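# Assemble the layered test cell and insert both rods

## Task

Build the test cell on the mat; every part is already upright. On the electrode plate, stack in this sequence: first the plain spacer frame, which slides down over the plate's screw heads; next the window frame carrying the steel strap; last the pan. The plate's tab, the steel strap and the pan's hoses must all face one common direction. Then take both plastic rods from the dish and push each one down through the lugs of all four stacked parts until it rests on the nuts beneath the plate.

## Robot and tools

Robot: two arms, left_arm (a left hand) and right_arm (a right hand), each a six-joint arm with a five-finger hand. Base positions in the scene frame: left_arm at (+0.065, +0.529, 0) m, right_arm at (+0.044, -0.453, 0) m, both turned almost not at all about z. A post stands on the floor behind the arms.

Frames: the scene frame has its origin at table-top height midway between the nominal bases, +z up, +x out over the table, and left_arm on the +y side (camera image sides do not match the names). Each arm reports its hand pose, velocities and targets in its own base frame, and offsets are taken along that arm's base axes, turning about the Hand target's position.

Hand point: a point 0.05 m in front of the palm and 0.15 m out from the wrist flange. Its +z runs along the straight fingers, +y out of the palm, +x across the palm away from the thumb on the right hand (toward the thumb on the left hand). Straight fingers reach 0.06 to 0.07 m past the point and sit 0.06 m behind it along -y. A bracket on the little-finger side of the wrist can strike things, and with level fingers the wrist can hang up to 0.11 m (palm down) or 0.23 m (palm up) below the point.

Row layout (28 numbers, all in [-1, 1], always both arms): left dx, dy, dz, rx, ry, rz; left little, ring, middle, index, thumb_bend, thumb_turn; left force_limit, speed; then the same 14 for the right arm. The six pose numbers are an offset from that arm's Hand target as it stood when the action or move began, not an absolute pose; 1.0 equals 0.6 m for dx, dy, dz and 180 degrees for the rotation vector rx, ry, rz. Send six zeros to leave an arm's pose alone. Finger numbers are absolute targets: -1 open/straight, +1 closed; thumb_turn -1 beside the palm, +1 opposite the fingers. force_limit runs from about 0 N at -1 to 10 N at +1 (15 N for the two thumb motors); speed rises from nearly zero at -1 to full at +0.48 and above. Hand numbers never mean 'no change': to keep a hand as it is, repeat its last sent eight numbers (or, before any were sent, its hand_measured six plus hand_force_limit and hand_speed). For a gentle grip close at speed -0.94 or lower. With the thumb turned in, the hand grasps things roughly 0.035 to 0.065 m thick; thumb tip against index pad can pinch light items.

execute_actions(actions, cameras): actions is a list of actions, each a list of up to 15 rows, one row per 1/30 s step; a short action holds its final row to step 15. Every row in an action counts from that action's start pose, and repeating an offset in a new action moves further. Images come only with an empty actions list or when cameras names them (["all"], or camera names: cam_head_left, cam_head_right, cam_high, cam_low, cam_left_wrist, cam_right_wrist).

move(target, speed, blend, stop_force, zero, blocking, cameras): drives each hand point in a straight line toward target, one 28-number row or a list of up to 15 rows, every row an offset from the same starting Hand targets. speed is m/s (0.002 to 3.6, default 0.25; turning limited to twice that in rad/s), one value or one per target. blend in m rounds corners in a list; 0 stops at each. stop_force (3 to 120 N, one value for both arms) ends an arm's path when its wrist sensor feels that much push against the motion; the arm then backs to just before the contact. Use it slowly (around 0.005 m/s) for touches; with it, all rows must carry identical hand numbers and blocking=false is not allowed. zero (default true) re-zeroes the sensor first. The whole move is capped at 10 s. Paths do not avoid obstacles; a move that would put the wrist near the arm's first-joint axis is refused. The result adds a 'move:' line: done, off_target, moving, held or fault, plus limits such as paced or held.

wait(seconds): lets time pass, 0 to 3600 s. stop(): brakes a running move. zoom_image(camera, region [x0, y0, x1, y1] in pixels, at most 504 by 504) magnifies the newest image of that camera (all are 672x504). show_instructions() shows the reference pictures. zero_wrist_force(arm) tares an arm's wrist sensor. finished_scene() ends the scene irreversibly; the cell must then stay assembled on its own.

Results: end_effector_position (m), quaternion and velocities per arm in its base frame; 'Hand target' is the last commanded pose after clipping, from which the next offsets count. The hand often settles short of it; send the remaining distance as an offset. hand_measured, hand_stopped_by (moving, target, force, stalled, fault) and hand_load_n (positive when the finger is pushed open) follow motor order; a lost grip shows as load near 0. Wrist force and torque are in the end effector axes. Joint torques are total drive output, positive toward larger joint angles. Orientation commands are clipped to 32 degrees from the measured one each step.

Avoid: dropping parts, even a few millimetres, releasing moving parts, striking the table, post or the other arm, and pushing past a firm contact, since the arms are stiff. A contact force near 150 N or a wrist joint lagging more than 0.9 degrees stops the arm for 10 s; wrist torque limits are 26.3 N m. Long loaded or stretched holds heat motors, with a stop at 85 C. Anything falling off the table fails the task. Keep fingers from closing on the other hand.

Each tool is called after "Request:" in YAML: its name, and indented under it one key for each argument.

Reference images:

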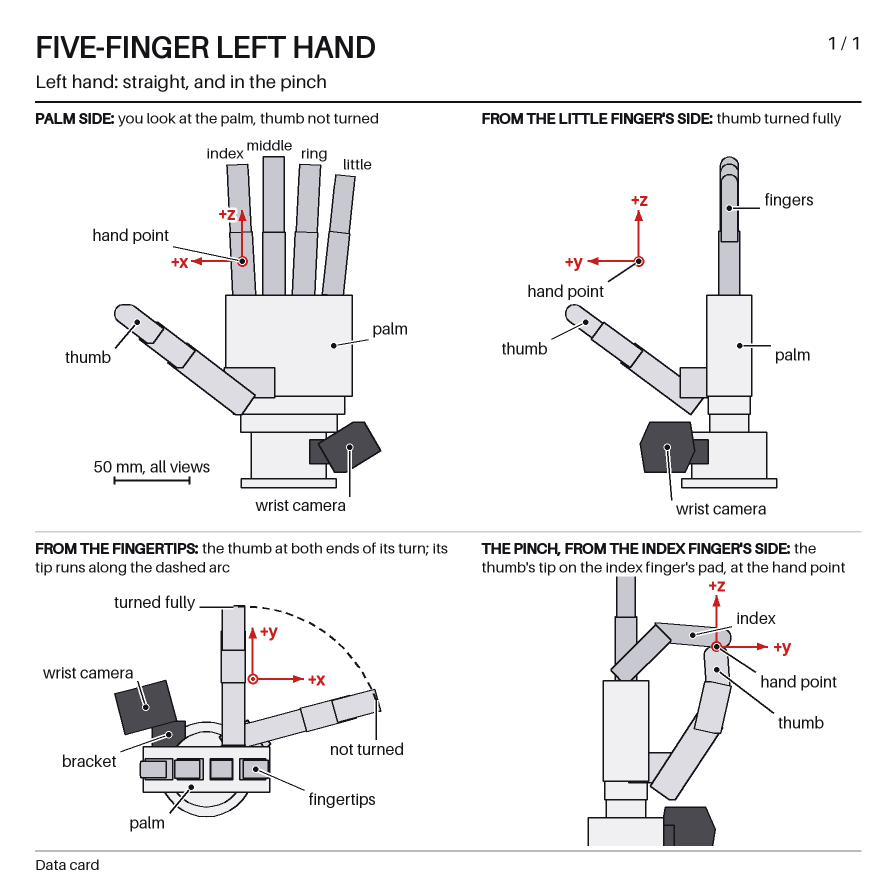

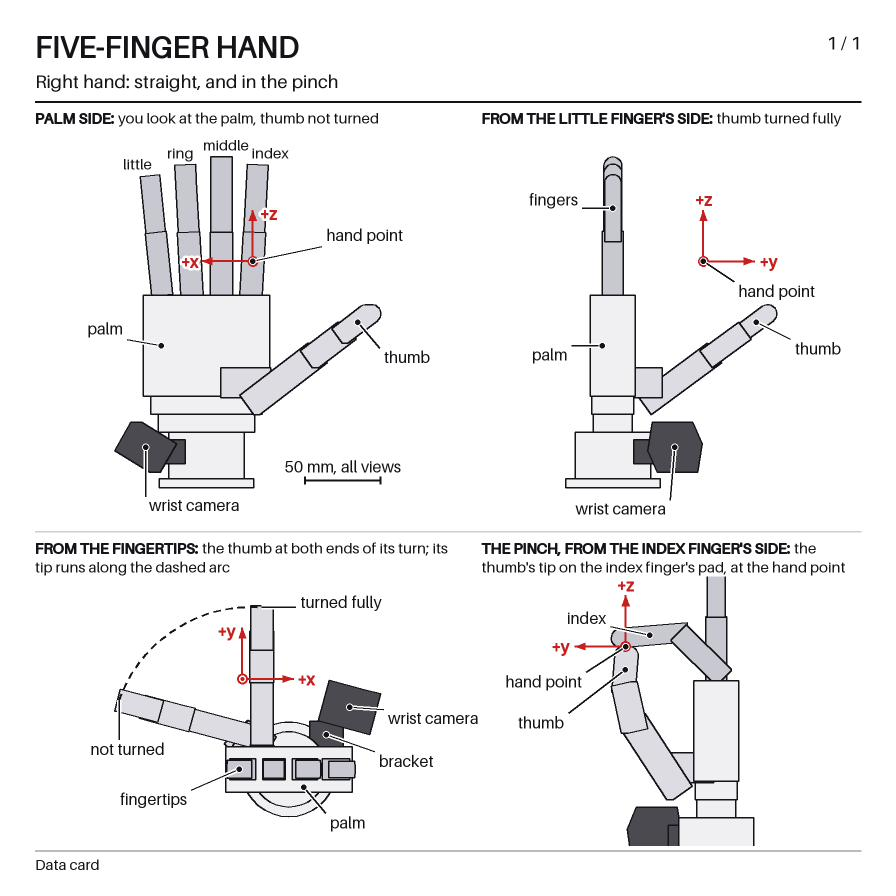

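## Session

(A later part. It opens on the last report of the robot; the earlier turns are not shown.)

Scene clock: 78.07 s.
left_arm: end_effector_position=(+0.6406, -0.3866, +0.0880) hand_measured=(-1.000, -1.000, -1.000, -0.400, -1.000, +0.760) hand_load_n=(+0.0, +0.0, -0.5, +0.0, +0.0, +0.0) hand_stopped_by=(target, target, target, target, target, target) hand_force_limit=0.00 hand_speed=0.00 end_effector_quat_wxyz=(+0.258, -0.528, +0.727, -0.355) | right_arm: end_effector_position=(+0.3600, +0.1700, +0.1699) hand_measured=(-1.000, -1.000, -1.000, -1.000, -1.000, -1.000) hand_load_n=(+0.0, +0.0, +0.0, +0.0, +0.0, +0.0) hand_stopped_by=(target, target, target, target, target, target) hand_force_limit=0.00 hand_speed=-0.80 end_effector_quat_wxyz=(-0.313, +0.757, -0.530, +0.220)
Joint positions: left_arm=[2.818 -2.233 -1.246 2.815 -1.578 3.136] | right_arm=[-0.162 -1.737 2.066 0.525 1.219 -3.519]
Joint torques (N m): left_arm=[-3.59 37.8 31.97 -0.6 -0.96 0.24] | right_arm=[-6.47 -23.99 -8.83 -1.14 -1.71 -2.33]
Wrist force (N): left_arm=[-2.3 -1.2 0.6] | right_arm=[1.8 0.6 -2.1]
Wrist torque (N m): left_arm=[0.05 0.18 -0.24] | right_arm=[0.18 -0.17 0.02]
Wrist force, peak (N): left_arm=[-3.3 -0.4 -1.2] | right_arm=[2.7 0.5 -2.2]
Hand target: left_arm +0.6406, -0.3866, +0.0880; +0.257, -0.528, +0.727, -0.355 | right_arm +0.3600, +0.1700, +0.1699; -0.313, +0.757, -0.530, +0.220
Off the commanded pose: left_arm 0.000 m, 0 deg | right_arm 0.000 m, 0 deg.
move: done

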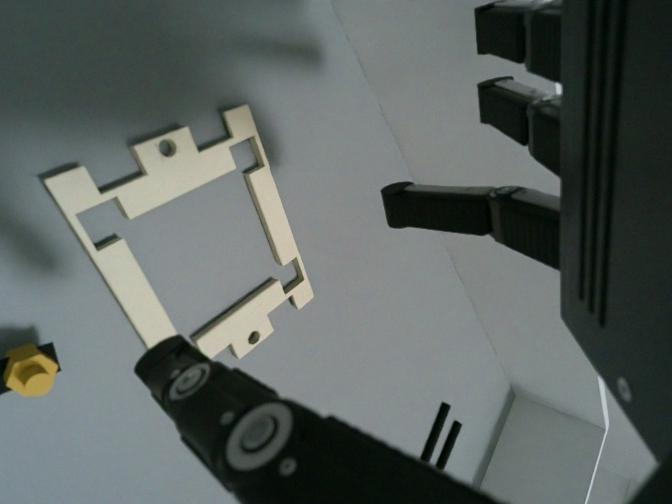

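Request:
move:
  target: [0, 0, -0.02, 0, 0, 0, -1, -1, -1, -0.4, -1, 0.4, 0, 0, 0, 0, 0, 0, 0, 0, -1, -1, -1, -1, -1, -1, 0, -0.8]
  cameras: ["cam_left_wrist"]

Scene clock: 81.90 s.
left_arm: end_effector_position=(+0.6405, -0.3866, +0.0760) hand_measured=(-1.000, -1.000, -1.000, -0.400, -1.000, +0.400) hand_load_n=(+0.0, +0.0, +0.0, +0.0, +0.0, +0.0) hand_stopped_by=(target, target, target, target, target, target) hand_force_limit=0.00 hand_speed=0.00 end_effector_quat_wxyz=(+0.257, -0.528, +0.727, -0.354) | right_arm: end_effector_position=(+0.3600, +0.1700, +0.1699) hand_measured=(-1.000, -1.000, -1.000, -1.000, -1.000, -1.000) hand_load_n=(+0.0, +0.0, +0.0, +0.0, +0.0, +0.0) hand_stopped_by=(target, target, target, target, target, target) hand_force_limit=0.00 hand_speed=-0.80 end_effector_quat_wxyz=(-0.313, +0.757, -0.530, +0.220)
Joint positions: left_arm=[2.818 -2.243 -1.261 2.84 -1.578 3.136] | right_arm=[-0.162 -1.737 2.066 0.525 1.219 -3.519]
Joint torques (N m): left_arm=[-4.54 54.59 28.32 0.23 -0.84 -1.3] | right_arm=[-6.02 -22.83 -8.73 -1 -1.73 -2.39]
Wrist force (N): left_arm=[-2.6 -1.1 0.6] | right_arm=[2.1 0.4 -2.2]
Wrist torque (N m): left_arm=[0.08 0.23 -0.27] | right_arm=[0.18 -0.22 0.04]
Wrist force, peak (N): left_arm=[-2.5 -2.7 -0.3] | right_arm=[2.4 1.0 -2.2]
Hand target: left_arm +0.6406, -0.3866, +0.0760; +0.257, -0.528, +0.727, -0.355 | right_arm +0.3600, +0.1700, +0.1699; -0.313, +0.757, -0.530, +0.220
Off the commanded pose: left_arm 0.000 m, 0 deg | right_arm 0.000 m, 0 deg.
move: done

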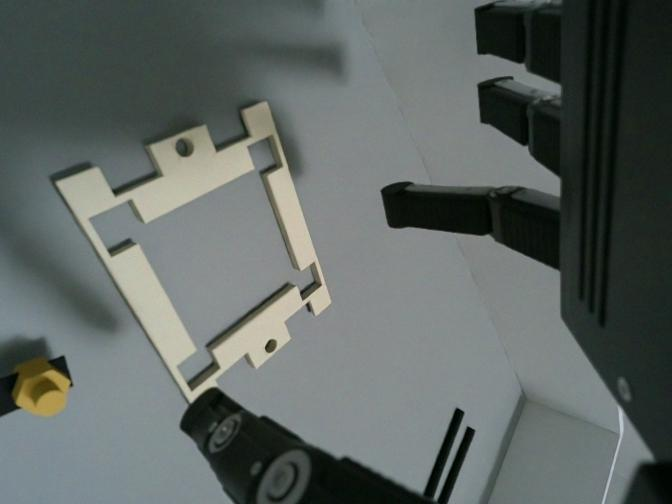

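Request:
move:
  target: [-0.0053, 0.0052, -0.0433, 0, 0, 0, -1, -1, -1, -0.4, -1, 0.61, 0, 0, 0, 0, 0, 0, 0, 0, -1, -1, -1, -1, -1, -1, 0, -0.8]
  cameras: ["cam_left_wrist"]
  speed: 0.03
  stop_force: 4

Request:
zoom_image:
  camera: "cam_left_wrist"
  region: [60, 80, 440, 460]

Scene clock: 85.17 s.
left_arm: end_effector_position=(+0.6374, -0.3835, +0.0500) hand_measured=(-1.000, -1.000, -1.000, -0.400, -1.000, +0.610) hand_load_n=(+0.0, +0.0, +0.0, +0.0, +0.0, +0.0) hand_stopped_by=(target, target, target, target, target, target) hand_force_limit=0.00 hand_speed=0.00 end_effector_quat_wxyz=(+0.257, -0.528, +0.727, -0.355) | right_arm: end_effector_position=(+0.3600, +0.1700, +0.1699) hand_measured=(-1.000, -1.000, -1.000, -1.000, -1.000, -1.000) hand_load_n=(+0.0, +0.0, +0.0, +0.0, +0.0, -0.5) hand_stopped_by=(target, target, target, target, target, target) hand_force_limit=0.00 hand_speed=-0.80 end_effector_quat_wxyz=(-0.313, +0.757, -0.530, +0.220)
Joint positions: left_arm=[2.821 -2.257 -1.308 2.901 -1.576 3.138] | right_arm=[-0.162 -1.737 2.066 0.525 1.219 -3.519]
Joint torques (N m): left_arm=[-1.85 58.85 30.72 -1.48 -0.71 0.25] | right_arm=[-4.7 -23.18 -8.41 -1.04 -1.75 -2.46]
Wrist force (N): left_arm=[-2.4 -1.0 0.3] | right_arm=[2.2 0.5 -2.1]
Wrist torque (N m): left_arm=[0.11 0.19 -0.26] | right_arm=[0.19 -0.24 0.06]
Wrist force, peak (N): left_arm=[-2.6 -1.6 0.5] | right_arm=[2.4 0.5 -2.3]
Hand target: left_arm +0.6374, -0.3835, +0.0500; +0.257, -0.528, +0.727, -0.355 | right_arm +0.3600, +0.1700, +0.1699; -0.313, +0.757, -0.530, +0.220
Off the commanded pose: left_arm 0.000 m, 0 deg | right_arm 0.000 m, 0 deg.
move: done

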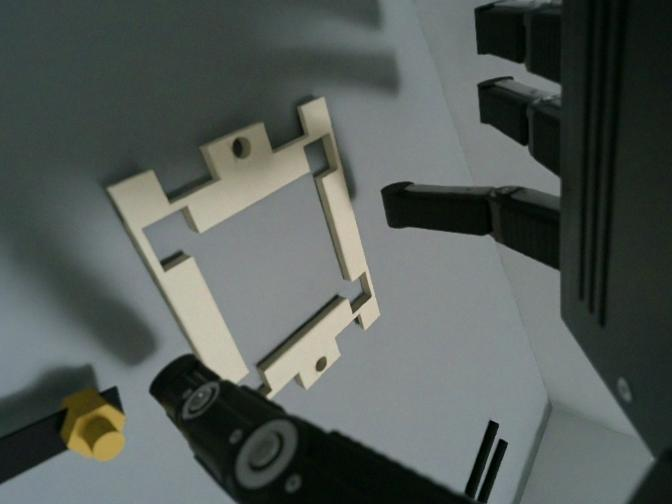

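Scaled by 1.326.

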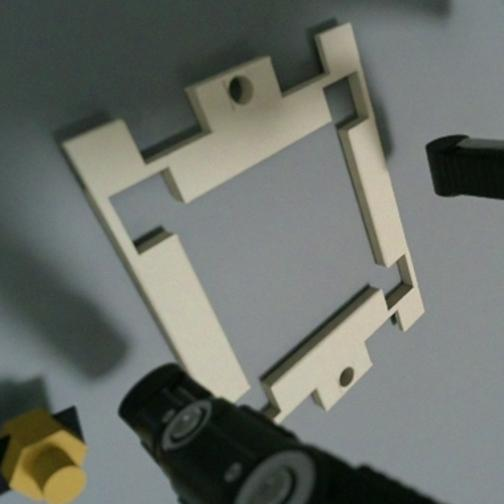

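Request:
move:
  target: [0, 0, -0.02, 0, 0, 0, -1, -1, -1, -0.4, -1, 0.61, 0, 0, 0, 0, 0, 0, 0, 0, -1, -1, -1, -1, -1, -1, 0, -0.8]
  cameras: ["cam_left_wrist"]
  speed: 0.01
  stop_force: 3

Scene clock: 88.43 s.
left_arm: end_effector_position=(+0.6374, -0.3835, +0.0380) hand_measured=(-1.000, -1.000, -1.000, -0.400, -1.000, +0.610) hand_load_n=(+0.0, +0.0, +0.0, +0.0, +0.0, +0.0) hand_stopped_by=(target, target, target, target, target, target) hand_force_limit=0.00 hand_speed=0.00 end_effector_quat_wxyz=(+0.257, -0.528, +0.727, -0.355) | right_arm: end_effector_position=(+0.3600, +0.1700, +0.1699) hand_measured=(-1.000, -1.000, -1.000, -1.000, -1.000, -1.000) hand_load_n=(+0.0, +0.0, +0.0, +0.0, +0.0, +0.0) hand_stopped_by=(target, target, target, target, target, target) hand_force_limit=0.00 hand_speed=-0.80 end_effector_quat_wxyz=(-0.313, +0.757, -0.530, +0.220)
Joint positions: left_arm=[2.821 -2.27 -1.32 2.926 -1.576 3.138] | right_arm=[-0.162 -1.737 2.066 0.525 1.219 -3.519]
Joint torques (N m): left_arm=[-2.68 58.9 30.05 -1.21 -0.65 -1.47] | right_arm=[-5 -22.74 -8.46 -1.07 -1.64 -2.39]
Wrist force (N): left_arm=[-2.1 -1.2 0.5] | right_arm=[2.0 1.0 -2.2]
Wrist torque (N m): left_arm=[0.07 0.14 -0.24] | right_arm=[0.26 -0.21 0.06]
Wrist force, peak (N): left_arm=[-2.5 -1.7 0.3] | right_arm=[2.3 0.7 -2.5]
Hand target: left_arm +0.6374, -0.3835, +0.0380; +0.257, -0.528, +0.727, -0.355 | right_arm +0.3600, +0.1700, +0.1699; -0.313, +0.757, -0.530, +0.220
Off the commanded pose: left_arm 0.000 m, 0 deg | right_arm 0.000 m, 0 deg.
move: done

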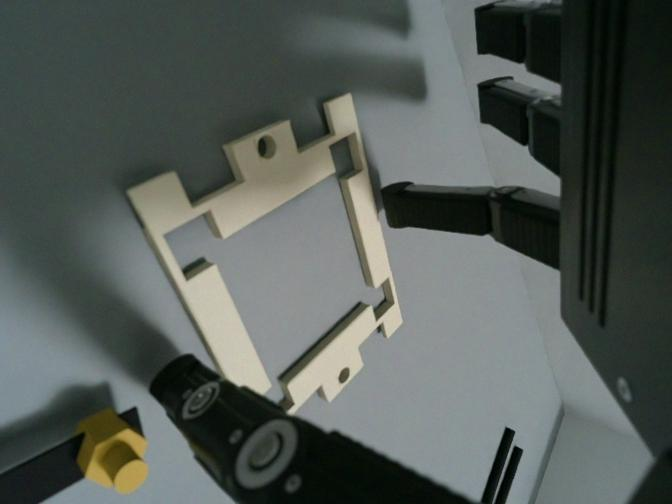

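Request:
move:
  target: [0.008, -0.0026, 0, 0, 0, 0, -1, -1, -1, -0.55, -1, 0.61, 0, 0, 0, 0, 0, 0, 0, 0, -1, -1, -1, -1, -1, -1, 0, -0.8]
  speed: 0.03

Request:
move:
  target: [0, 0, -0.03, 0, 0, 0, -1, -1, -1, -0.55, -1, 0.61, 0, 0, 0, 0, 0, 0, 0, 0, -1, -1, -1, -1, -1, -1, 0, -0.8]
  cameras: ["cam_left_wrist"]
  speed: 0.01
  stop_force: 3

Scene clock: 90.77 s.
left_arm: end_effector_position=(+0.6422, -0.3851, +0.0380) hand_measured=(-1.000, -1.000, -1.000, -0.550, -1.000, +0.610) hand_load_n=(+0.0, +0.0, -0.5, +0.0, +0.0, +0.0) hand_stopped_by=(target, target, target, target, target, target) hand_force_limit=0.00 hand_speed=0.00 end_effector_quat_wxyz=(+0.257, -0.528, +0.727, -0.354) | right_arm: end_effector_position=(+0.3600, +0.1700, +0.1699) hand_measured=(-1.000, -1.000, -1.000, -1.000, -1.000, -1.000) hand_load_n=(+0.0, +0.0, +0.0, +0.0, +0.0, +0.0) hand_stopped_by=(target, target, target, target, target, target) hand_force_limit=0.00 hand_speed=-0.80 end_effector_quat_wxyz=(-0.313, +0.757, -0.530, +0.220)
Joint positions: left_arm=[2.821 -2.281 -1.3 2.917 -1.576 3.138] | right_arm=[-0.162 -1.737 2.066 0.525 1.219 -3.519]
Joint torques (N m): left_arm=[6.94 59.04 7.84 1.7 1.42 -0.06] | right_arm=[-4.13 -22.83 -8.2 -0.96 -1.73 -2.33]
Wrist force (N): left_arm=[-2.5 -1.3 0.5] | right_arm=[1.8 0.5 -1.8]
Wrist torque (N m): left_arm=[0.06 0.21 -0.26] | right_arm=[0.16 -0.19 0.03]
Wrist force, peak (N): left_arm=[-2.7 -1.3 0.5] | right_arm=[2.5 0.7 -2.2]
Hand target: left_arm +0.6422, -0.3851, +0.0380; +0.257, -0.528, +0.727, -0.355 | right_arm +0.3600, +0.1700, +0.1699; -0.313, +0.757, -0.530, +0.220
Off the commanded pose: left_arm 0.000 m, 0 deg | right_arm 0.000 m, 0 deg.
move: done

Scene clock: 92.53 s.
left_arm: end_effector_position=(+0.6422, -0.3851, +0.0313) hand_measured=(-1.000, -1.000, -1.000, -0.550, -1.000, +0.610) hand_load_n=(+0.0, +0.0, +0.0, +0.0, +0.0, +0.0) hand_stopped_by=(target, target, target, target, target, target) hand_force_limit=0.00 hand_speed=0.00 end_effector_quat_wxyz=(+0.257, -0.528, +0.727, -0.355) | right_arm: end_effector_position=(+0.3600, +0.1700, +0.1699) hand_measured=(-1.000, -1.000, -1.000, -1.000, -1.000, -1.000) hand_load_n=(+0.0, +0.0, +0.0, +0.0, +0.0, -0.5) hand_stopped_by=(target, target, target, target, target, target) hand_force_limit=0.00 hand_speed=-0.80 end_effector_quat_wxyz=(-0.313, +0.757, -0.530, +0.220)
Joint positions: left_arm=[2.821 -2.288 -1.306 2.931 -1.576 3.138] | right_arm=[-0.162 -1.737 2.066 0.525 1.219 -3.519]
Joint torques (N m): left_arm=[6.51 57.29 30.23 -1.34 1.38 1.98] | right_arm=[-3.95 -22.16 -9.1 -0.82 -1.63 -2.43]
Wrist force (N): left_arm=[-2.7 -3.7 -1.6] | right_arm=[1.9 0.7 -1.9]
Wrist torque (N m): left_arm=[-0.10 0.17 -0.24] | right_arm=[0.20 -0.20 0.04]
Wrist force, peak (N): left_arm=[-2.6 -5.3 -2.6] | right_arm=[2.5 1.1 -2.1]
Hand target: left_arm +0.6422, -0.3851, +0.0313; +0.257, -0.528, +0.727, -0.355 (not the last commanded pose) | right_arm +0.3600, +0.1700, +0.1699; -0.313, +0.757, -0.530, +0.220
Off the commanded pose: left_arm 0.011 m, 0 deg | right_arm 0.000 m, 0 deg.
move: contact (left_arm)

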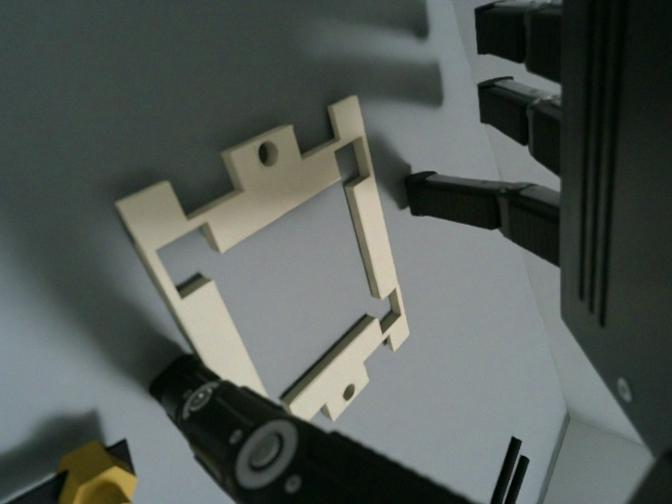

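Request:
execute_actions:
  actions: []
  cameras: ["cam_left_wrist","cam_high"]

Scene clock: 95.17 s.
left_arm: end_effector_position=(+0.6422, -0.3851, +0.0313) hand_measured=(-1.000, -1.000, -1.000, -0.550, -1.000, +0.610) hand_load_n=(+0.0, +0.0, +0.0, +0.0, +0.5, +0.0) hand_stopped_by=(target, target, target, target, target, target) hand_force_limit=0.00 hand_speed=0.00 end_effector_quat_wxyz=(+0.257, -0.528, +0.727, -0.355) | right_arm: end_effector_position=(+0.3600, +0.1700, +0.1699) hand_measured=(-1.000, -1.000, -1.000, -1.000, -1.000, -1.000) hand_load_n=(+0.0, -0.5, +0.0, +0.0, +0.0, +0.0) hand_stopped_by=(target, target, target, target, target, target) hand_force_limit=0.00 hand_speed=-0.80 end_effector_quat_wxyz=(-0.313, +0.757, -0.530, +0.220)
Joint positions: left_arm=[2.821 -2.288 -1.306 2.931 -1.576 3.138] | right_arm=[-0.162 -1.737 2.066 0.525 1.219 -3.519]
Joint velocities: within noise
Joint torques (N m): left_arm=[3.82 56.98 29.98 -0.6 0.7 1.36] | right_arm=[-3.44 -22.56 -8.4 -0.9 -1.55 -2.41]
Motor temperatures (°C): left_arm=[41 35 32 35 48 37] | right_arm=[31 25 34 46 41 37]
Wrist force (N): left_arm=[-2.3 -2.7 -0.9] | right_arm=[1.7 0.7 -1.7]
Wrist torque (N m): left_arm=[-0.06 0.18 -0.25] | right_arm=[0.18 -0.18 0.02]
Wrist force, peak (N): left_arm=[-2.8 -4.0 -1.8] | right_arm=[2.5 0.9 -1.9]
Hand target: left_arm +0.6422, -0.3851, +0.0313; +0.257, -0.528, +0.727, -0.355 (not the last commanded pose) | right_arm +0.3600, +0.1700, +0.1699; -0.313, +0.757, -0.530, +0.220
Off the commanded pose: left_arm 0.011 m, 0 deg | right_arm 0.000 m, 0 deg.
Images, in order (width x height): cam_high 672x504, cam_left_wrist 672x504.

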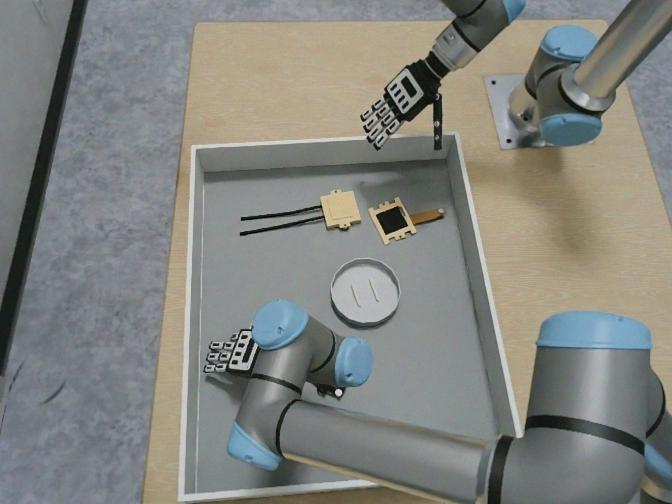

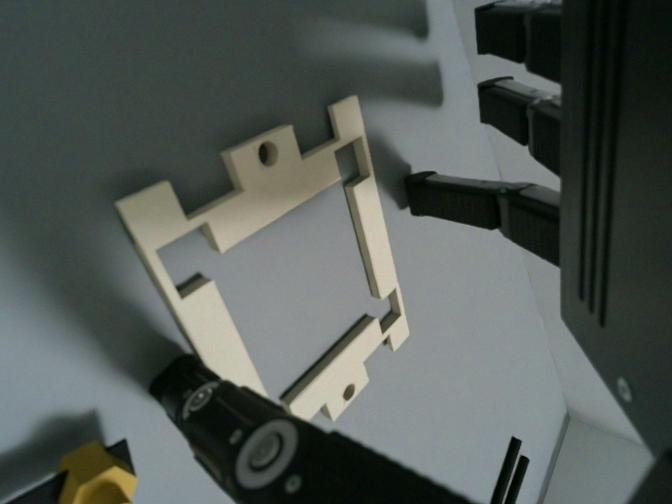

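Request:
zoom_image:
  camera: "cam_left_wrist"
  region: [90, 80, 460, 440]

Scaled by 1.362.

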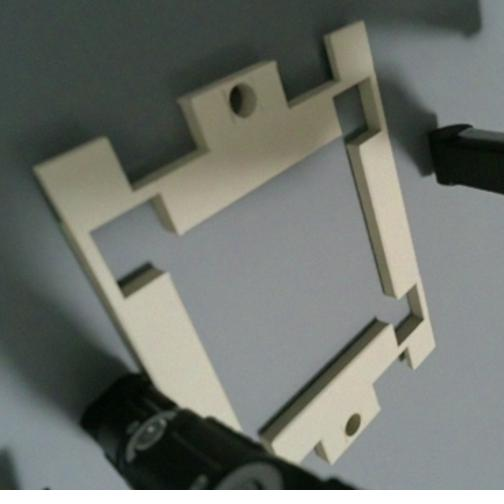

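Request:
move:
  target: [0,0,0.1,0,0,0,-1,-1,-1,-0.55,-1,0.61,0,0,0,0,0,0,0,0,-1,-1,-1,-1,-1,-1,0,-0.8]
  speed: 0.1
  cameras: ["cam_left_wrist"]

Request:
zoom_image:
  camera: "cam_left_wrist"
  region: [90, 80, 460, 440]

Scene clock: 107.97 s.
left_arm: end_effector_position=(+0.6422, -0.3851, +0.0914) hand_measured=(-1.000, -1.000, -1.000, -0.550, -1.000, +0.610) hand_load_n=(+0.0, +0.0, +0.0, +0.0, +0.0, +0.0) hand_stopped_by=(target, target, target, target, target, target) hand_force_limit=0.00 hand_speed=0.00 end_effector_quat_wxyz=(+0.258, -0.528, +0.727, -0.355) | right_arm: end_effector_position=(+0.3600, +0.1700, +0.1699) hand_measured=(-1.000, -1.000, -1.000, -1.000, -1.000, -1.000) hand_load_n=(+0.0, +0.0, +0.0, +0.0, +0.0, -0.5) hand_stopped_by=(target, target, target, target, target, target) hand_force_limit=0.00 hand_speed=-0.80 end_effector_quat_wxyz=(-0.313, +0.757, -0.530, +0.220)
Joint positions: left_arm=[2.821 -2.231 -1.239 2.807 -1.576 3.138] | right_arm=[-0.162 -1.737 2.066 0.525 1.219 -3.519]
Joint torques (N m): left_arm=[0.66 41.23 9.11 0.05 0.23 -0.36] | right_arm=[-3.03 -22.7 -8.15 -0.95 -1.72 -2.3]
Wrist force (N): left_arm=[-2.5 -1.2 0.5] | right_arm=[2.0 0.7 -1.9]
Wrist torque (N m): left_arm=[0.06 0.22 -0.25] | right_arm=[0.20 -0.21 0.04]
Wrist force, peak (N): left_arm=[-2.8 -3.9 -1.8] | right_arm=[2.3 0.8 -2.4]
Hand target: left_arm +0.6422, -0.3851, +0.0913; +0.257, -0.528, +0.727, -0.355 | right_arm +0.3600, +0.1700, +0.1699; -0.313, +0.757, -0.530, +0.220
Off the commanded pose: left_arm 0.000 m, 0 deg | right_arm 0.000 m, 0 deg.
move: done

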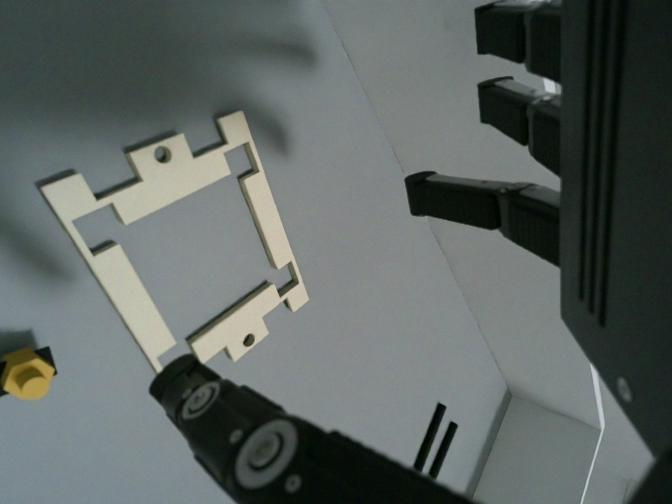

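Scaled by 1.362.

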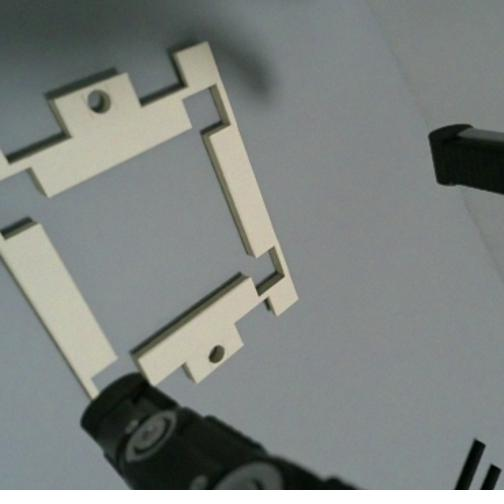

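Request:
move:
  target:
    - [-0.00733,-0.012,-0.07,0,0,0,-1,-1,-1,-0.55,-1,0.61,0,0,0,0,0,0,0,0,-1,-1,-1,-1,-1,-1,0,-0.8]
    - [-0.00733,-0.012,-0.098,0,0,0,-1,-1,-1,-0.55,-1,0.61,0,0,0,0,0,0,0,0,-1,-1,-1,-1,-1,-1,0,-0.8]
  speed: [0.08,0.02]
  stop_force: 4
  cameras: ["cam_left_wrist"]

Request:
zoom_image:
  camera: "cam_left_wrist"
  region: [90, 80, 460, 440]

Scene clock: 113.40 s.
left_arm: end_effector_position=(+0.6378, -0.3923, +0.0325) hand_measured=(-1.000, -1.000, -1.000, -0.550, -1.000, +0.610) hand_load_n=(+0.0, +0.0, +0.0, +0.0, +0.0, +0.0) hand_stopped_by=(target, target, target, target, target, target) hand_force_limit=0.00 hand_speed=0.00 end_effector_quat_wxyz=(+0.257, -0.528, +0.727, -0.355) | right_arm: end_effector_position=(+0.3600, +0.1700, +0.1699) hand_measured=(-1.000, -1.000, -1.000, -1.000, -1.000, -1.000) hand_load_n=(+0.0, +0.0, +0.0, +0.0, +0.0, +0.0) hand_stopped_by=(target, target, target, target, target, target) hand_force_limit=0.00 hand_speed=-0.80 end_effector_quat_wxyz=(-0.313, +0.757, -0.530, +0.220)
Joint positions: left_arm=[2.807 -2.287 -1.305 2.928 -1.587 3.129] | right_arm=[-0.162 -1.737 2.066 0.525 1.219 -3.519]
Joint torques (N m): left_arm=[7.91 59.35 31.7 -1.43 1.65 2.4] | right_arm=[-1.86 -23.12 -9.09 -0.81 -1.52 -2.28]
Wrist force (N): left_arm=[-2.3 -1.3 0.4] | right_arm=[2.2 0.5 -2.0]
Wrist torque (N m): left_arm=[0.06 0.17 -0.14] | right_arm=[0.17 -0.26 0.06]
Wrist force, peak (N): left_arm=[-2.6 -2.0 0.2] | right_arm=[2.5 0.6 -2.3]
Hand target: left_arm +0.6378, -0.3923, +0.0325; +0.257, -0.528, +0.727, -0.355 | right_arm +0.3600, +0.1700, +0.1699; -0.313, +0.757, -0.530, +0.220
Off the commanded pose: left_arm 0.000 m, 0 deg | right_arm 0.000 m, 0 deg.
move: done

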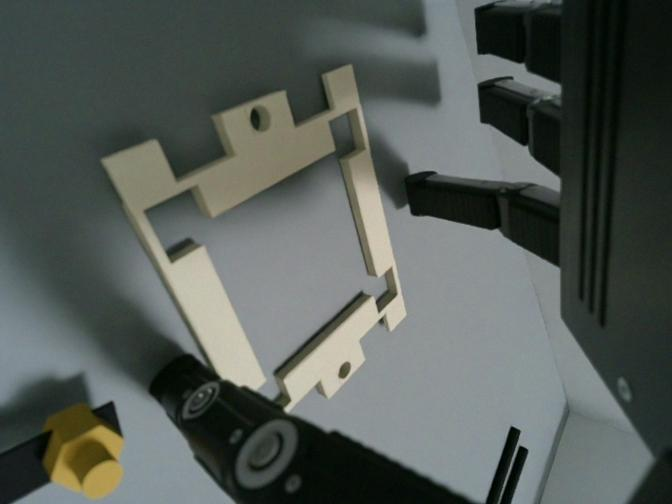

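Scaled by 1.362.

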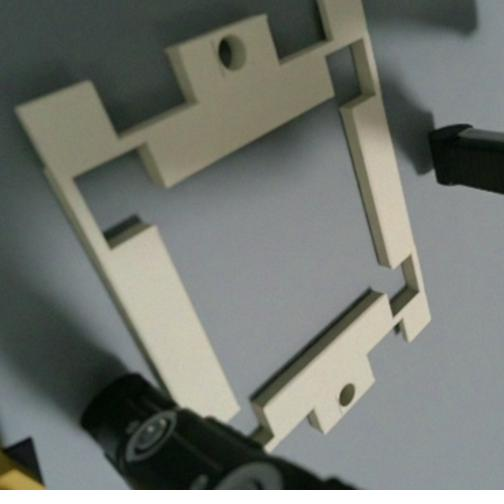

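Request:
move:
  target: [0,0,0,0,0,0,-1,-1,-1,-0.1,-1,0.61,-0.7,-0.95,0,0,0,0,0,0,-1,-1,-1,-1,-1,-1,0,-0.8]
  cameras: ["cam_left_wrist"]

Request:
zoom_image:
  camera: "cam_left_wrist"
  region: [90, 80, 460, 440]

Scene clock: 115.87 s.
left_arm: end_effector_position=(+0.6378, -0.3923, +0.0325) hand_measured=(-1.000, -1.000, -1.000, -0.348, -1.000, +0.610) hand_load_n=(+0.0, +0.0, -0.5, +1.5, +0.0, +0.0) hand_stopped_by=(target, target, target, force, target, target) hand_force_limit=-0.70 hand_speed=-0.95 end_effector_quat_wxyz=(+0.258, -0.528, +0.727, -0.355) | right_arm: end_effector_position=(+0.3600, +0.1700, +0.1699) hand_measured=(-1.000, -1.000, -1.000, -1.000, -1.000, -1.000) hand_load_n=(+0.0, +0.0, +0.0, +0.0, +0.0, +0.0) hand_stopped_by=(target, target, target, target, target, target) hand_force_limit=0.00 hand_speed=-0.80 end_effector_quat_wxyz=(-0.313, +0.757, -0.530, +0.220)
Joint positions: left_arm=[2.807 -2.287 -1.305 2.928 -1.587 3.129] | right_arm=[-0.162 -1.737 2.066 0.525 1.219 -3.519]
Joint torques (N m): left_arm=[7.82 56.47 28.75 -1.32 1.38 2.07] | right_arm=[-0.6 -21.22 -9.23 -0.72 -1.55 -2.28]
Wrist force (N): left_arm=[-2.3 -3.3 0.7] | right_arm=[2.0 0.8 -2.2]
Wrist torque (N m): left_arm=[-0.03 0.22 -0.14] | right_arm=[0.22 -0.19 0.04]
Wrist force, peak (N): left_arm=[-2.6 -4.5 -0.1] | right_arm=[2.4 1.0 -2.1]
Hand target: left_arm +0.6378, -0.3923, +0.0325; +0.257, -0.528, +0.727, -0.355 | right_arm +0.3600, +0.1700, +0.1699; -0.313, +0.757, -0.530, +0.220
Off the commanded pose: left_arm 0.000 m, 0 deg | right_arm 0.000 m, 0 deg.
move: done

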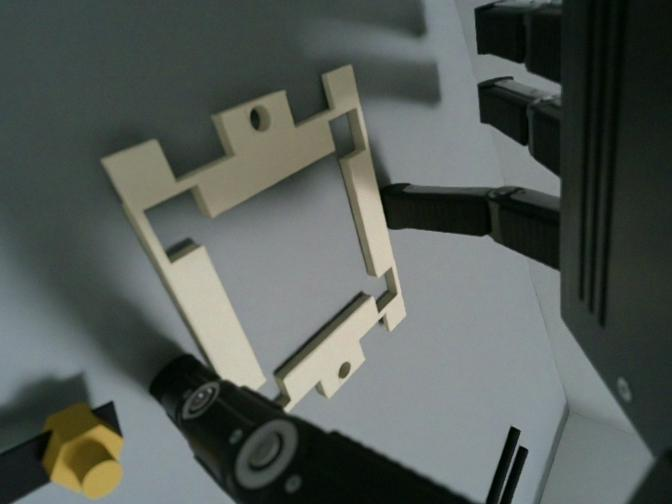

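Scaled by 1.362.

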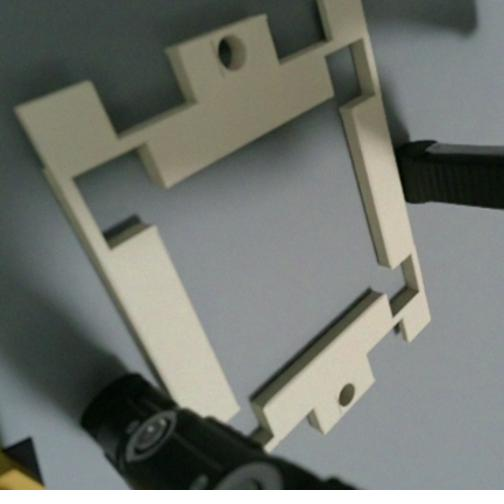

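Request:
move:
  target:
    - [0,0,0.0025,0,0,0,-1,-1,-1,-0.348,-1,0.61,-0.7,-0.95,0,0,0,0,0,0,-1,-1,-1,-1,-1,-1,0,-0.8]
    - [0,0,0.0025,0,0,0,-1,-1,-1,-0.15,-1,0.61,-0.7,-0.95,0,0,0,0,0,0,-1,-1,-1,-1,-1,-1,0,-0.8]
  speed: 0.02
  cameras: ["cam_left_wrist"]

Request:
zoom_image:
  camera: "cam_left_wrist"
  region: [90, 80, 460, 440]

Scene clock: 119.13 s.
left_arm: end_effector_position=(+0.6378, -0.3923, +0.0340) hand_measured=(-1.000, -1.000, -1.000, -0.198, -1.000, +0.610) hand_load_n=(+0.0, -0.5, +0.0, +1.5, +0.0, +0.0) hand_stopped_by=(target, target, target, force, target, target) hand_force_limit=-0.70 hand_speed=-0.95 end_effector_quat_wxyz=(+0.257, -0.528, +0.727, -0.355) | right_arm: end_effector_position=(+0.3600, +0.1700, +0.1699) hand_measured=(-1.000, -1.000, -1.000, -1.000, -1.000, -1.000) hand_load_n=(+0.0, +0.0, +0.0, +0.0, -0.5, +0.0) hand_stopped_by=(target, target, target, target, target, target) hand_force_limit=0.00 hand_speed=-0.80 end_effector_quat_wxyz=(-0.313, +0.757, -0.530, +0.220)
Joint positions: left_arm=[2.807 -2.285 -1.304 2.925 -1.587 3.129] | right_arm=[-0.162 -1.737 2.066 0.525 1.219 -3.519]
Joint torques (N m): left_arm=[6.11 39.31 8.59 1.52 1.45 1.99] | right_arm=[0.14 -22.41 -9.08 -0.74 -1.41 -2.33]
Wrist force (N): left_arm=[-2.3 -0.9 0.5] | right_arm=[1.9 0.6 -2.1]
Wrist torque (N m): left_arm=[0.11 0.18 -0.16] | right_arm=[0.19 -0.18 0.03]
Wrist force, peak (N): left_arm=[-2.6 -4.4 -0.2] | right_arm=[2.6 0.6 -2.2]
Hand target: left_arm +0.6378, -0.3923, +0.0340; +0.257, -0.528, +0.727, -0.355 | right_arm +0.3600, +0.1700, +0.1699; -0.313, +0.757, -0.530, +0.220
Off the commanded pose: left_arm 0.000 m, 0 deg | right_arm 0.000 m, 0 deg.
move: done

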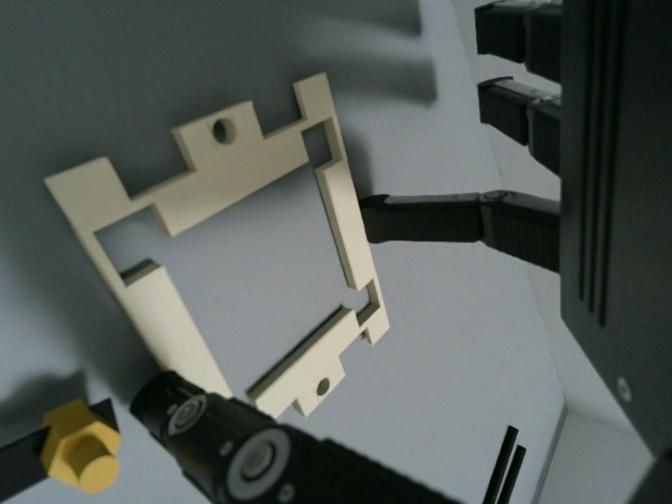

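Scaled by 1.362.

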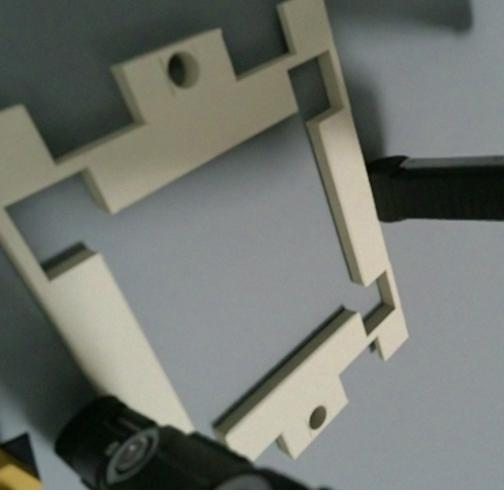

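Request:
move:
  target: [0,0,0.012,0,0,0,-1,-1,-1,-0.15,-1,0.61,-0.7,-0.95,0,0,0,0,0,0,-1,-1,-1,-1,-1,-1,0,-0.8]
  speed: 0.02
  cameras: ["cam_left_wrist"]

Request:
zoom_image:
  camera: "cam_left_wrist"
  region: [40, 60, 410, 420]

Scene clock: 120.50 s.
left_arm: end_effector_position=(+0.6378, -0.3923, +0.0414) hand_measured=(-1.000, -1.000, -1.000, -0.198, -1.000, +0.610) hand_load_n=(+0.0, +0.0, +0.0, +0.0, +0.0, +0.0) hand_stopped_by=(target, target, target, force, target, target) hand_force_limit=-0.70 hand_speed=-0.95 end_effector_quat_wxyz=(+0.258, -0.528, +0.727, -0.355) | right_arm: end_effector_position=(+0.3600, +0.1700, +0.1699) hand_measured=(-1.000, -1.000, -1.000, -1.000, -1.000, -1.000) hand_load_n=(+0.0, +0.0, +0.0, +0.0, +0.0, +0.0) hand_stopped_by=(target, target, target, target, target, target) hand_force_limit=0.00 hand_speed=-0.80 end_effector_quat_wxyz=(-0.313, +0.757, -0.530, +0.220)
Joint positions: left_arm=[2.807 -2.277 -1.296 2.91 -1.587 3.129] | right_arm=[-0.162 -1.737 2.066 0.525 1.219 -3.519]
Joint torques (N m): left_arm=[5.57 41.97 18.19 1.13 1.45 1.84] | right_arm=[0.47 -21.95 -8.5 -0.68 -1.44 -2.46]
Wrist force (N): left_arm=[-2.5 -1.2 0.5] | right_arm=[2.0 0.6 -1.9]
Wrist torque (N m): left_arm=[0.08 0.21 -0.16] | right_arm=[0.18 -0.21 0.05]
Wrist force, peak (N): left_arm=[-2.5 -1.2 0.5] | right_arm=[2.6 0.8 -2.1]
Hand target: left_arm +0.6378, -0.3923, +0.0412; +0.257, -0.528, +0.727, -0.355 | right_arm +0.3600, +0.1700, +0.1699; -0.313, +0.757, -0.530, +0.220
Off the commanded pose: left_arm 0.000 m, 0 deg | right_arm 0.000 m, 0 deg.
move: done

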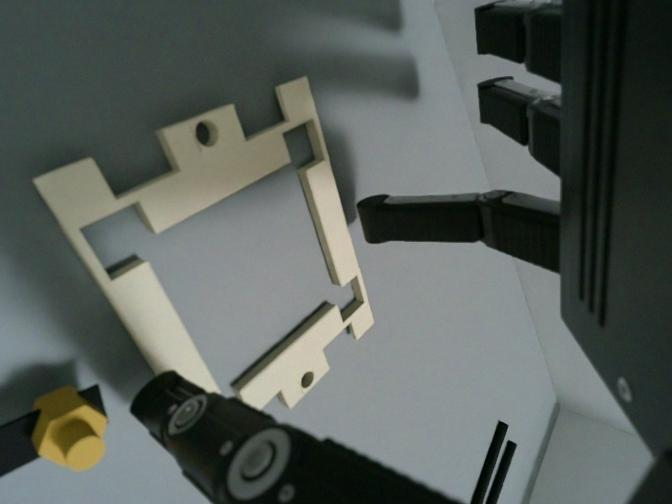

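Scaled by 1.362.

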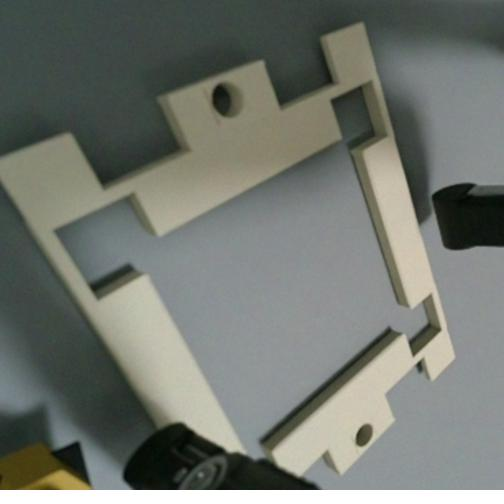

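Request:
move:
  target:
    - [0,0,0.015,0,0,0,-1,-1,-1,-0.5,-0.9,0.61,-0.7,0,0,0,0,0,0,0,-1,-1,-1,-1,-1,-1,0,-0.8]
    - [0,0,0.015,0,0,0,-1,-1,-1,-0.5,-1,0.61,-0.7,0,0,0,0,0,0,0,-1,-1,-1,-1,-1,-1,0,-0.8]
  speed: 0.05
  cameras: ["cam_left_wrist"]

Scene clock: 123.70 s.
left_arm: end_effector_position=(+0.6378, -0.3923, +0.0502) hand_measured=(-1.000, -1.000, -1.000, -0.500, -1.000, +0.610) hand_load_n=(+0.0, +0.0, +0.0, +0.0, +0.0, +0.0) hand_stopped_by=(target, target, target, target, target, target) hand_force_limit=-0.70 hand_speed=0.00 end_effector_quat_wxyz=(+0.257, -0.528, +0.727, -0.355) | right_arm: end_effector_position=(+0.3600, +0.1700, +0.1699) hand_measured=(-1.000, -1.000, -1.000, -1.000, -1.000, -1.000) hand_load_n=(+0.0, +0.0, +0.0, +0.0, +0.0, +0.0) hand_stopped_by=(target, target, target, target, target, target) hand_force_limit=0.00 hand_speed=-0.80 end_effector_quat_wxyz=(-0.313, +0.757, -0.530, +0.220)
Joint positions: left_arm=[2.807 -2.269 -1.287 2.892 -1.587 3.129] | right_arm=[-0.162 -1.737 2.066 0.525 1.219 -3.519]
Joint torques (N m): left_arm=[5.29 38.38 7.01 -0.07 1.03 1.5] | right_arm=[0.78 -21.68 -8.66 -0.71 -1.53 -2.3]
Wrist force (N): left_arm=[-2.5 -1.3 0.5] | right_arm=[2.4 0.6 -2.0]
Wrist torque (N m): left_arm=[0.06 0.21 -0.16] | right_arm=[0.20 -0.27 0.07]
Wrist force, peak (N): left_arm=[-2.4 -1.8 0.3] | right_arm=[2.6 0.6 -2.1]
Hand target: left_arm +0.6378, -0.3923, +0.0502; +0.257, -0.528, +0.727, -0.355 | right_arm +0.3600, +0.1700, +0.1699; -0.313, +0.757, -0.530, +0.220
Off the commanded pose: left_arm 0.000 m, 0 deg | right_arm 0.000 m, 0 deg.
move: done

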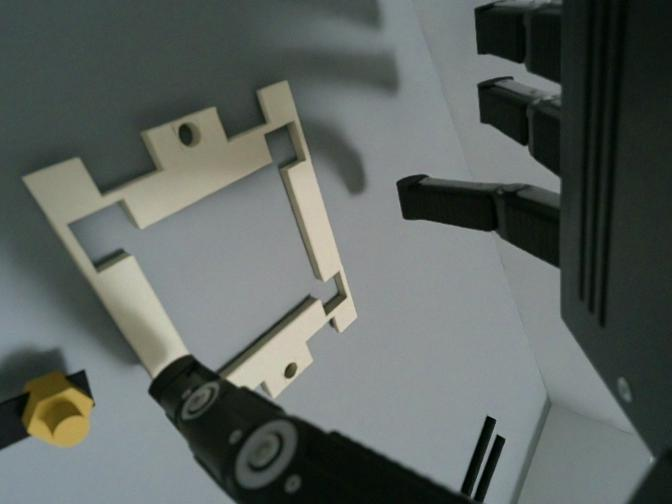

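Request:
move:
  target: [-0.0225,0.0073,0,0,0,0,-1,-1,-1,-0.5,-0.85,0.61,-0.7,0,0,0,0,0,0,0,-1,-1,-1,-1,-1,-1,0,-0.8]
  speed: 0.05
  cameras: ["cam_left_wrist"]

Scene clock: 126.30 s.
left_arm: end_effector_position=(+0.6243, -0.3879, +0.0502) hand_measured=(-1.000, -1.000, -1.000, -0.500, -0.850, +0.610) hand_load_n=(+0.0, +0.0, +0.0, +0.0, +0.0, +0.0) hand_stopped_by=(target, target, target, target, target, target) hand_force_limit=-0.70 hand_speed=0.00 end_effector_quat_wxyz=(+0.258, -0.528, +0.727, -0.355) | right_arm: end_effector_position=(+0.3600, +0.1700, +0.1699) hand_measured=(-1.000, -1.000, -1.000, -1.000, -1.000, -1.000) hand_load_n=(+0.0, +0.0, +0.0, +0.0, +0.0, +0.0) hand_stopped_by=(target, target, target, target, target, target) hand_force_limit=0.00 hand_speed=-0.80 end_effector_quat_wxyz=(-0.313, +0.757, -0.530, +0.220)
Joint positions: left_arm=[2.806 -2.237 -1.342 2.916 -1.587 3.128] | right_arm=[-0.162 -1.737 2.066 0.525 1.219 -3.519]
Joint torques (N m): left_arm=[-7.53 39.59 26.3 -1.24 -1.03 -2.01] | right_arm=[1.34 -21.98 -8.88 -0.79 -1.64 -2.34]
Wrist force (N): left_arm=[-2.5 -1.1 0.4] | right_arm=[2.1 0.7 -1.6]
Wrist torque (N m): left_arm=[0.10 0.20 -0.17] | right_arm=[0.18 -0.25 0.06]
Wrist force, peak (N): left_arm=[-2.4 -1.7 0.6] | right_arm=[2.4 0.7 -2.1]
Hand target: left_arm +0.6243, -0.3879, +0.0502; +0.257, -0.528, +0.727, -0.355 | right_arm +0.3600, +0.1700, +0.1699; -0.313, +0.757, -0.530, +0.220
Off the commanded pose: left_arm 0.000 m, 0 deg | right_arm 0.000 m, 0 deg.
move: done

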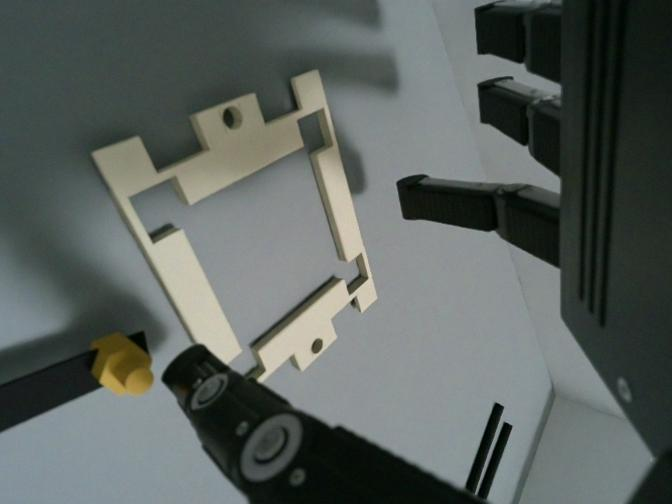

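Request:
move:
  target:
    - [0.004,-0.0013,-0.01,0,0,0,-1,-1,-1,-0.5,-0.85,0.61,-0.7,0,0,0,0,0,0,0,-1,-1,-1,-1,-1,-1,0,-0.8]
    - [0.004,-0.0013,-0.031,0,0,0,-1,-1,-1,-0.5,-0.85,0.61,-0.7,0,0,0,0,0,0,0,-1,-1,-1,-1,-1,-1,0,-0.8]
  speed: [0.02,0.01]
  stop_force: 3
  cameras: ["cam_left_wrist"]

Request:
zoom_image:
  camera: "cam_left_wrist"
  region: [60, 200, 360, 460]

Scene clock: 130.90 s.
left_arm: end_effector_position=(+0.6267, -0.3887, +0.0316) hand_measured=(-1.000, -1.000, -1.000, -0.500, -0.850, +0.610) hand_load_n=(+0.0, +0.0, +0.0, +0.0, +0.0, +0.0) hand_stopped_by=(target, target, target, target, target, target) hand_force_limit=-0.70 hand_speed=0.00 end_effector_quat_wxyz=(+0.257, -0.528, +0.727, -0.355) | right_arm: end_effector_position=(+0.3600, +0.1700, +0.1699) hand_measured=(-1.000, -1.000, -1.000, -1.000, -1.000, -1.000) hand_load_n=(+0.0, +0.0, +0.0, +0.0, +0.0, +0.0) hand_stopped_by=(target, target, target, target, target, target) hand_force_limit=0.00 hand_speed=-0.80 end_effector_quat_wxyz=(-0.313, +0.757, -0.530, +0.220)
Joint positions: left_arm=[2.806 -2.262 -1.351 2.949 -1.587 3.128] | right_arm=[-0.162 -1.737 2.066 0.525 1.219 -3.519]
Joint torques (N m): left_arm=[4.53 57.16 29.46 -1.11 1.1 1.78] | right_arm=[2.31 -21.49 -8.01 -0.63 -1.53 -2.32]
Wrist force (N): left_arm=[-2.4 -2.0 -0.1] | right_arm=[2.2 0.4 -1.9]
Wrist torque (N m): left_arm=[0.01 0.17 -0.14] | right_arm=[0.16 -0.24 0.05]
Wrist force, peak (N): left_arm=[-2.5 -2.0 0.0] | right_arm=[2.3 0.9 -2.3]
Hand target: left_arm +0.6267, -0.3887, +0.0316; +0.257, -0.528, +0.727, -0.355 | right_arm +0.3600, +0.1700, +0.1699; -0.313, +0.757, -0.530, +0.220
Off the commanded pose: left_arm 0.000 m, 0 deg | right_arm 0.000 m, 0 deg.
move: done

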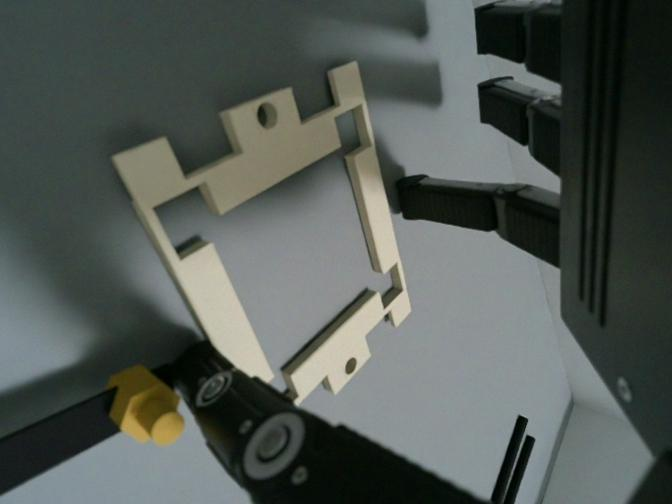

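Scaled by 1.680.

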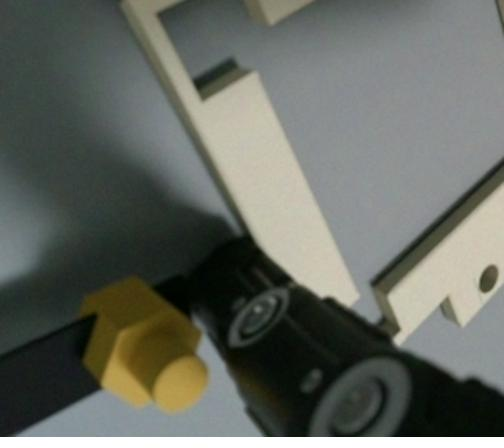

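Request:
move:
  target: [0.0222,-0.0072,0.001,0,0,0,-1,-1,-1,-0.5,-0.85,0.61,-0.7,0,0,0,0,0,0,0,-1,-1,-1,-1,-1,-1,0,-0.8]
  speed: 0.02
  cameras: ["cam_left_wrist"]

Request:
zoom_image:
  camera: "cam_left_wrist"
  region: [90, 80, 460, 440]

Scene clock: 132.53 s.
left_arm: end_effector_position=(+0.6401, -0.3930, +0.0321) hand_measured=(-1.000, -1.000, -1.000, -0.500, -0.850, +0.610) hand_load_n=(+0.0, +0.0, +0.0, -0.5, +0.0, +0.0) hand_stopped_by=(target, target, target, target, target, target) hand_force_limit=-0.70 hand_speed=0.00 end_effector_quat_wxyz=(+0.257, -0.528, +0.727, -0.354) | right_arm: end_effector_position=(+0.3600, +0.1700, +0.1699) hand_measured=(-1.000, -1.000, -1.000, -1.000, -1.000, -1.000) hand_load_n=(+0.0, +0.0, +0.0, +0.0, +0.0, +0.0) hand_stopped_by=(target, target, target, target, target, target) hand_force_limit=0.00 hand_speed=-0.80 end_effector_quat_wxyz=(-0.313, +0.757, -0.530, +0.220)
Joint positions: left_arm=[2.807 -2.292 -1.296 2.924 -1.587 3.129] | right_arm=[-0.162 -1.737 2.066 0.525 1.219 -3.519]
Joint torques (N m): left_arm=[6.01 60.2 8.08 1.19 1.4 2.28] | right_arm=[2.22 -21.57 -9.4 -0.54 -1.45 -2.43]
Wrist force (N): left_arm=[-2.4 -1.1 0.5] | right_arm=[2.0 0.6 -1.8]
Wrist torque (N m): left_arm=[0.08 0.20 -0.19] | right_arm=[0.17 -0.20 0.04]
Wrist force, peak (N): left_arm=[-2.8 -1.7 0.0] | right_arm=[2.2 0.9 -2.1]
Hand target: left_arm +0.6400, -0.3930, +0.0322; +0.257, -0.528, +0.727, -0.355 | right_arm +0.3600, +0.1700, +0.1699; -0.313, +0.757, -0.530, +0.220
Off the commanded pose: left_arm 0.000 m, 0 deg | right_arm 0.000 m, 0 deg.
move: done

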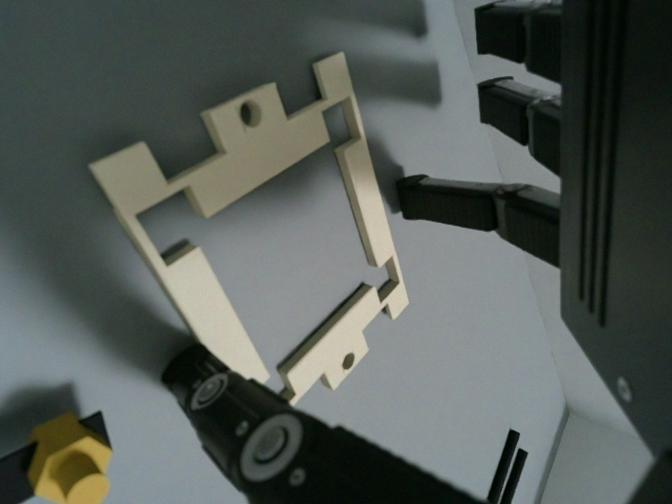

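Scaled by 1.362.

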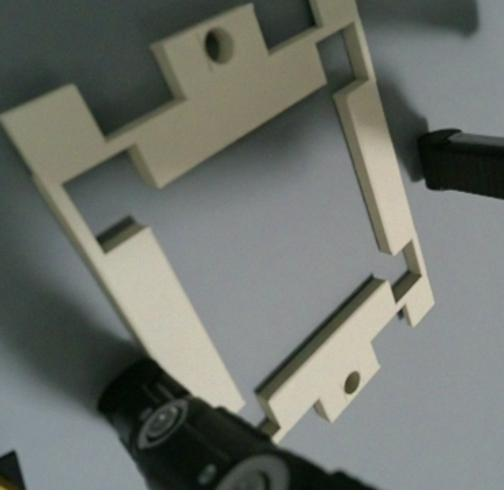

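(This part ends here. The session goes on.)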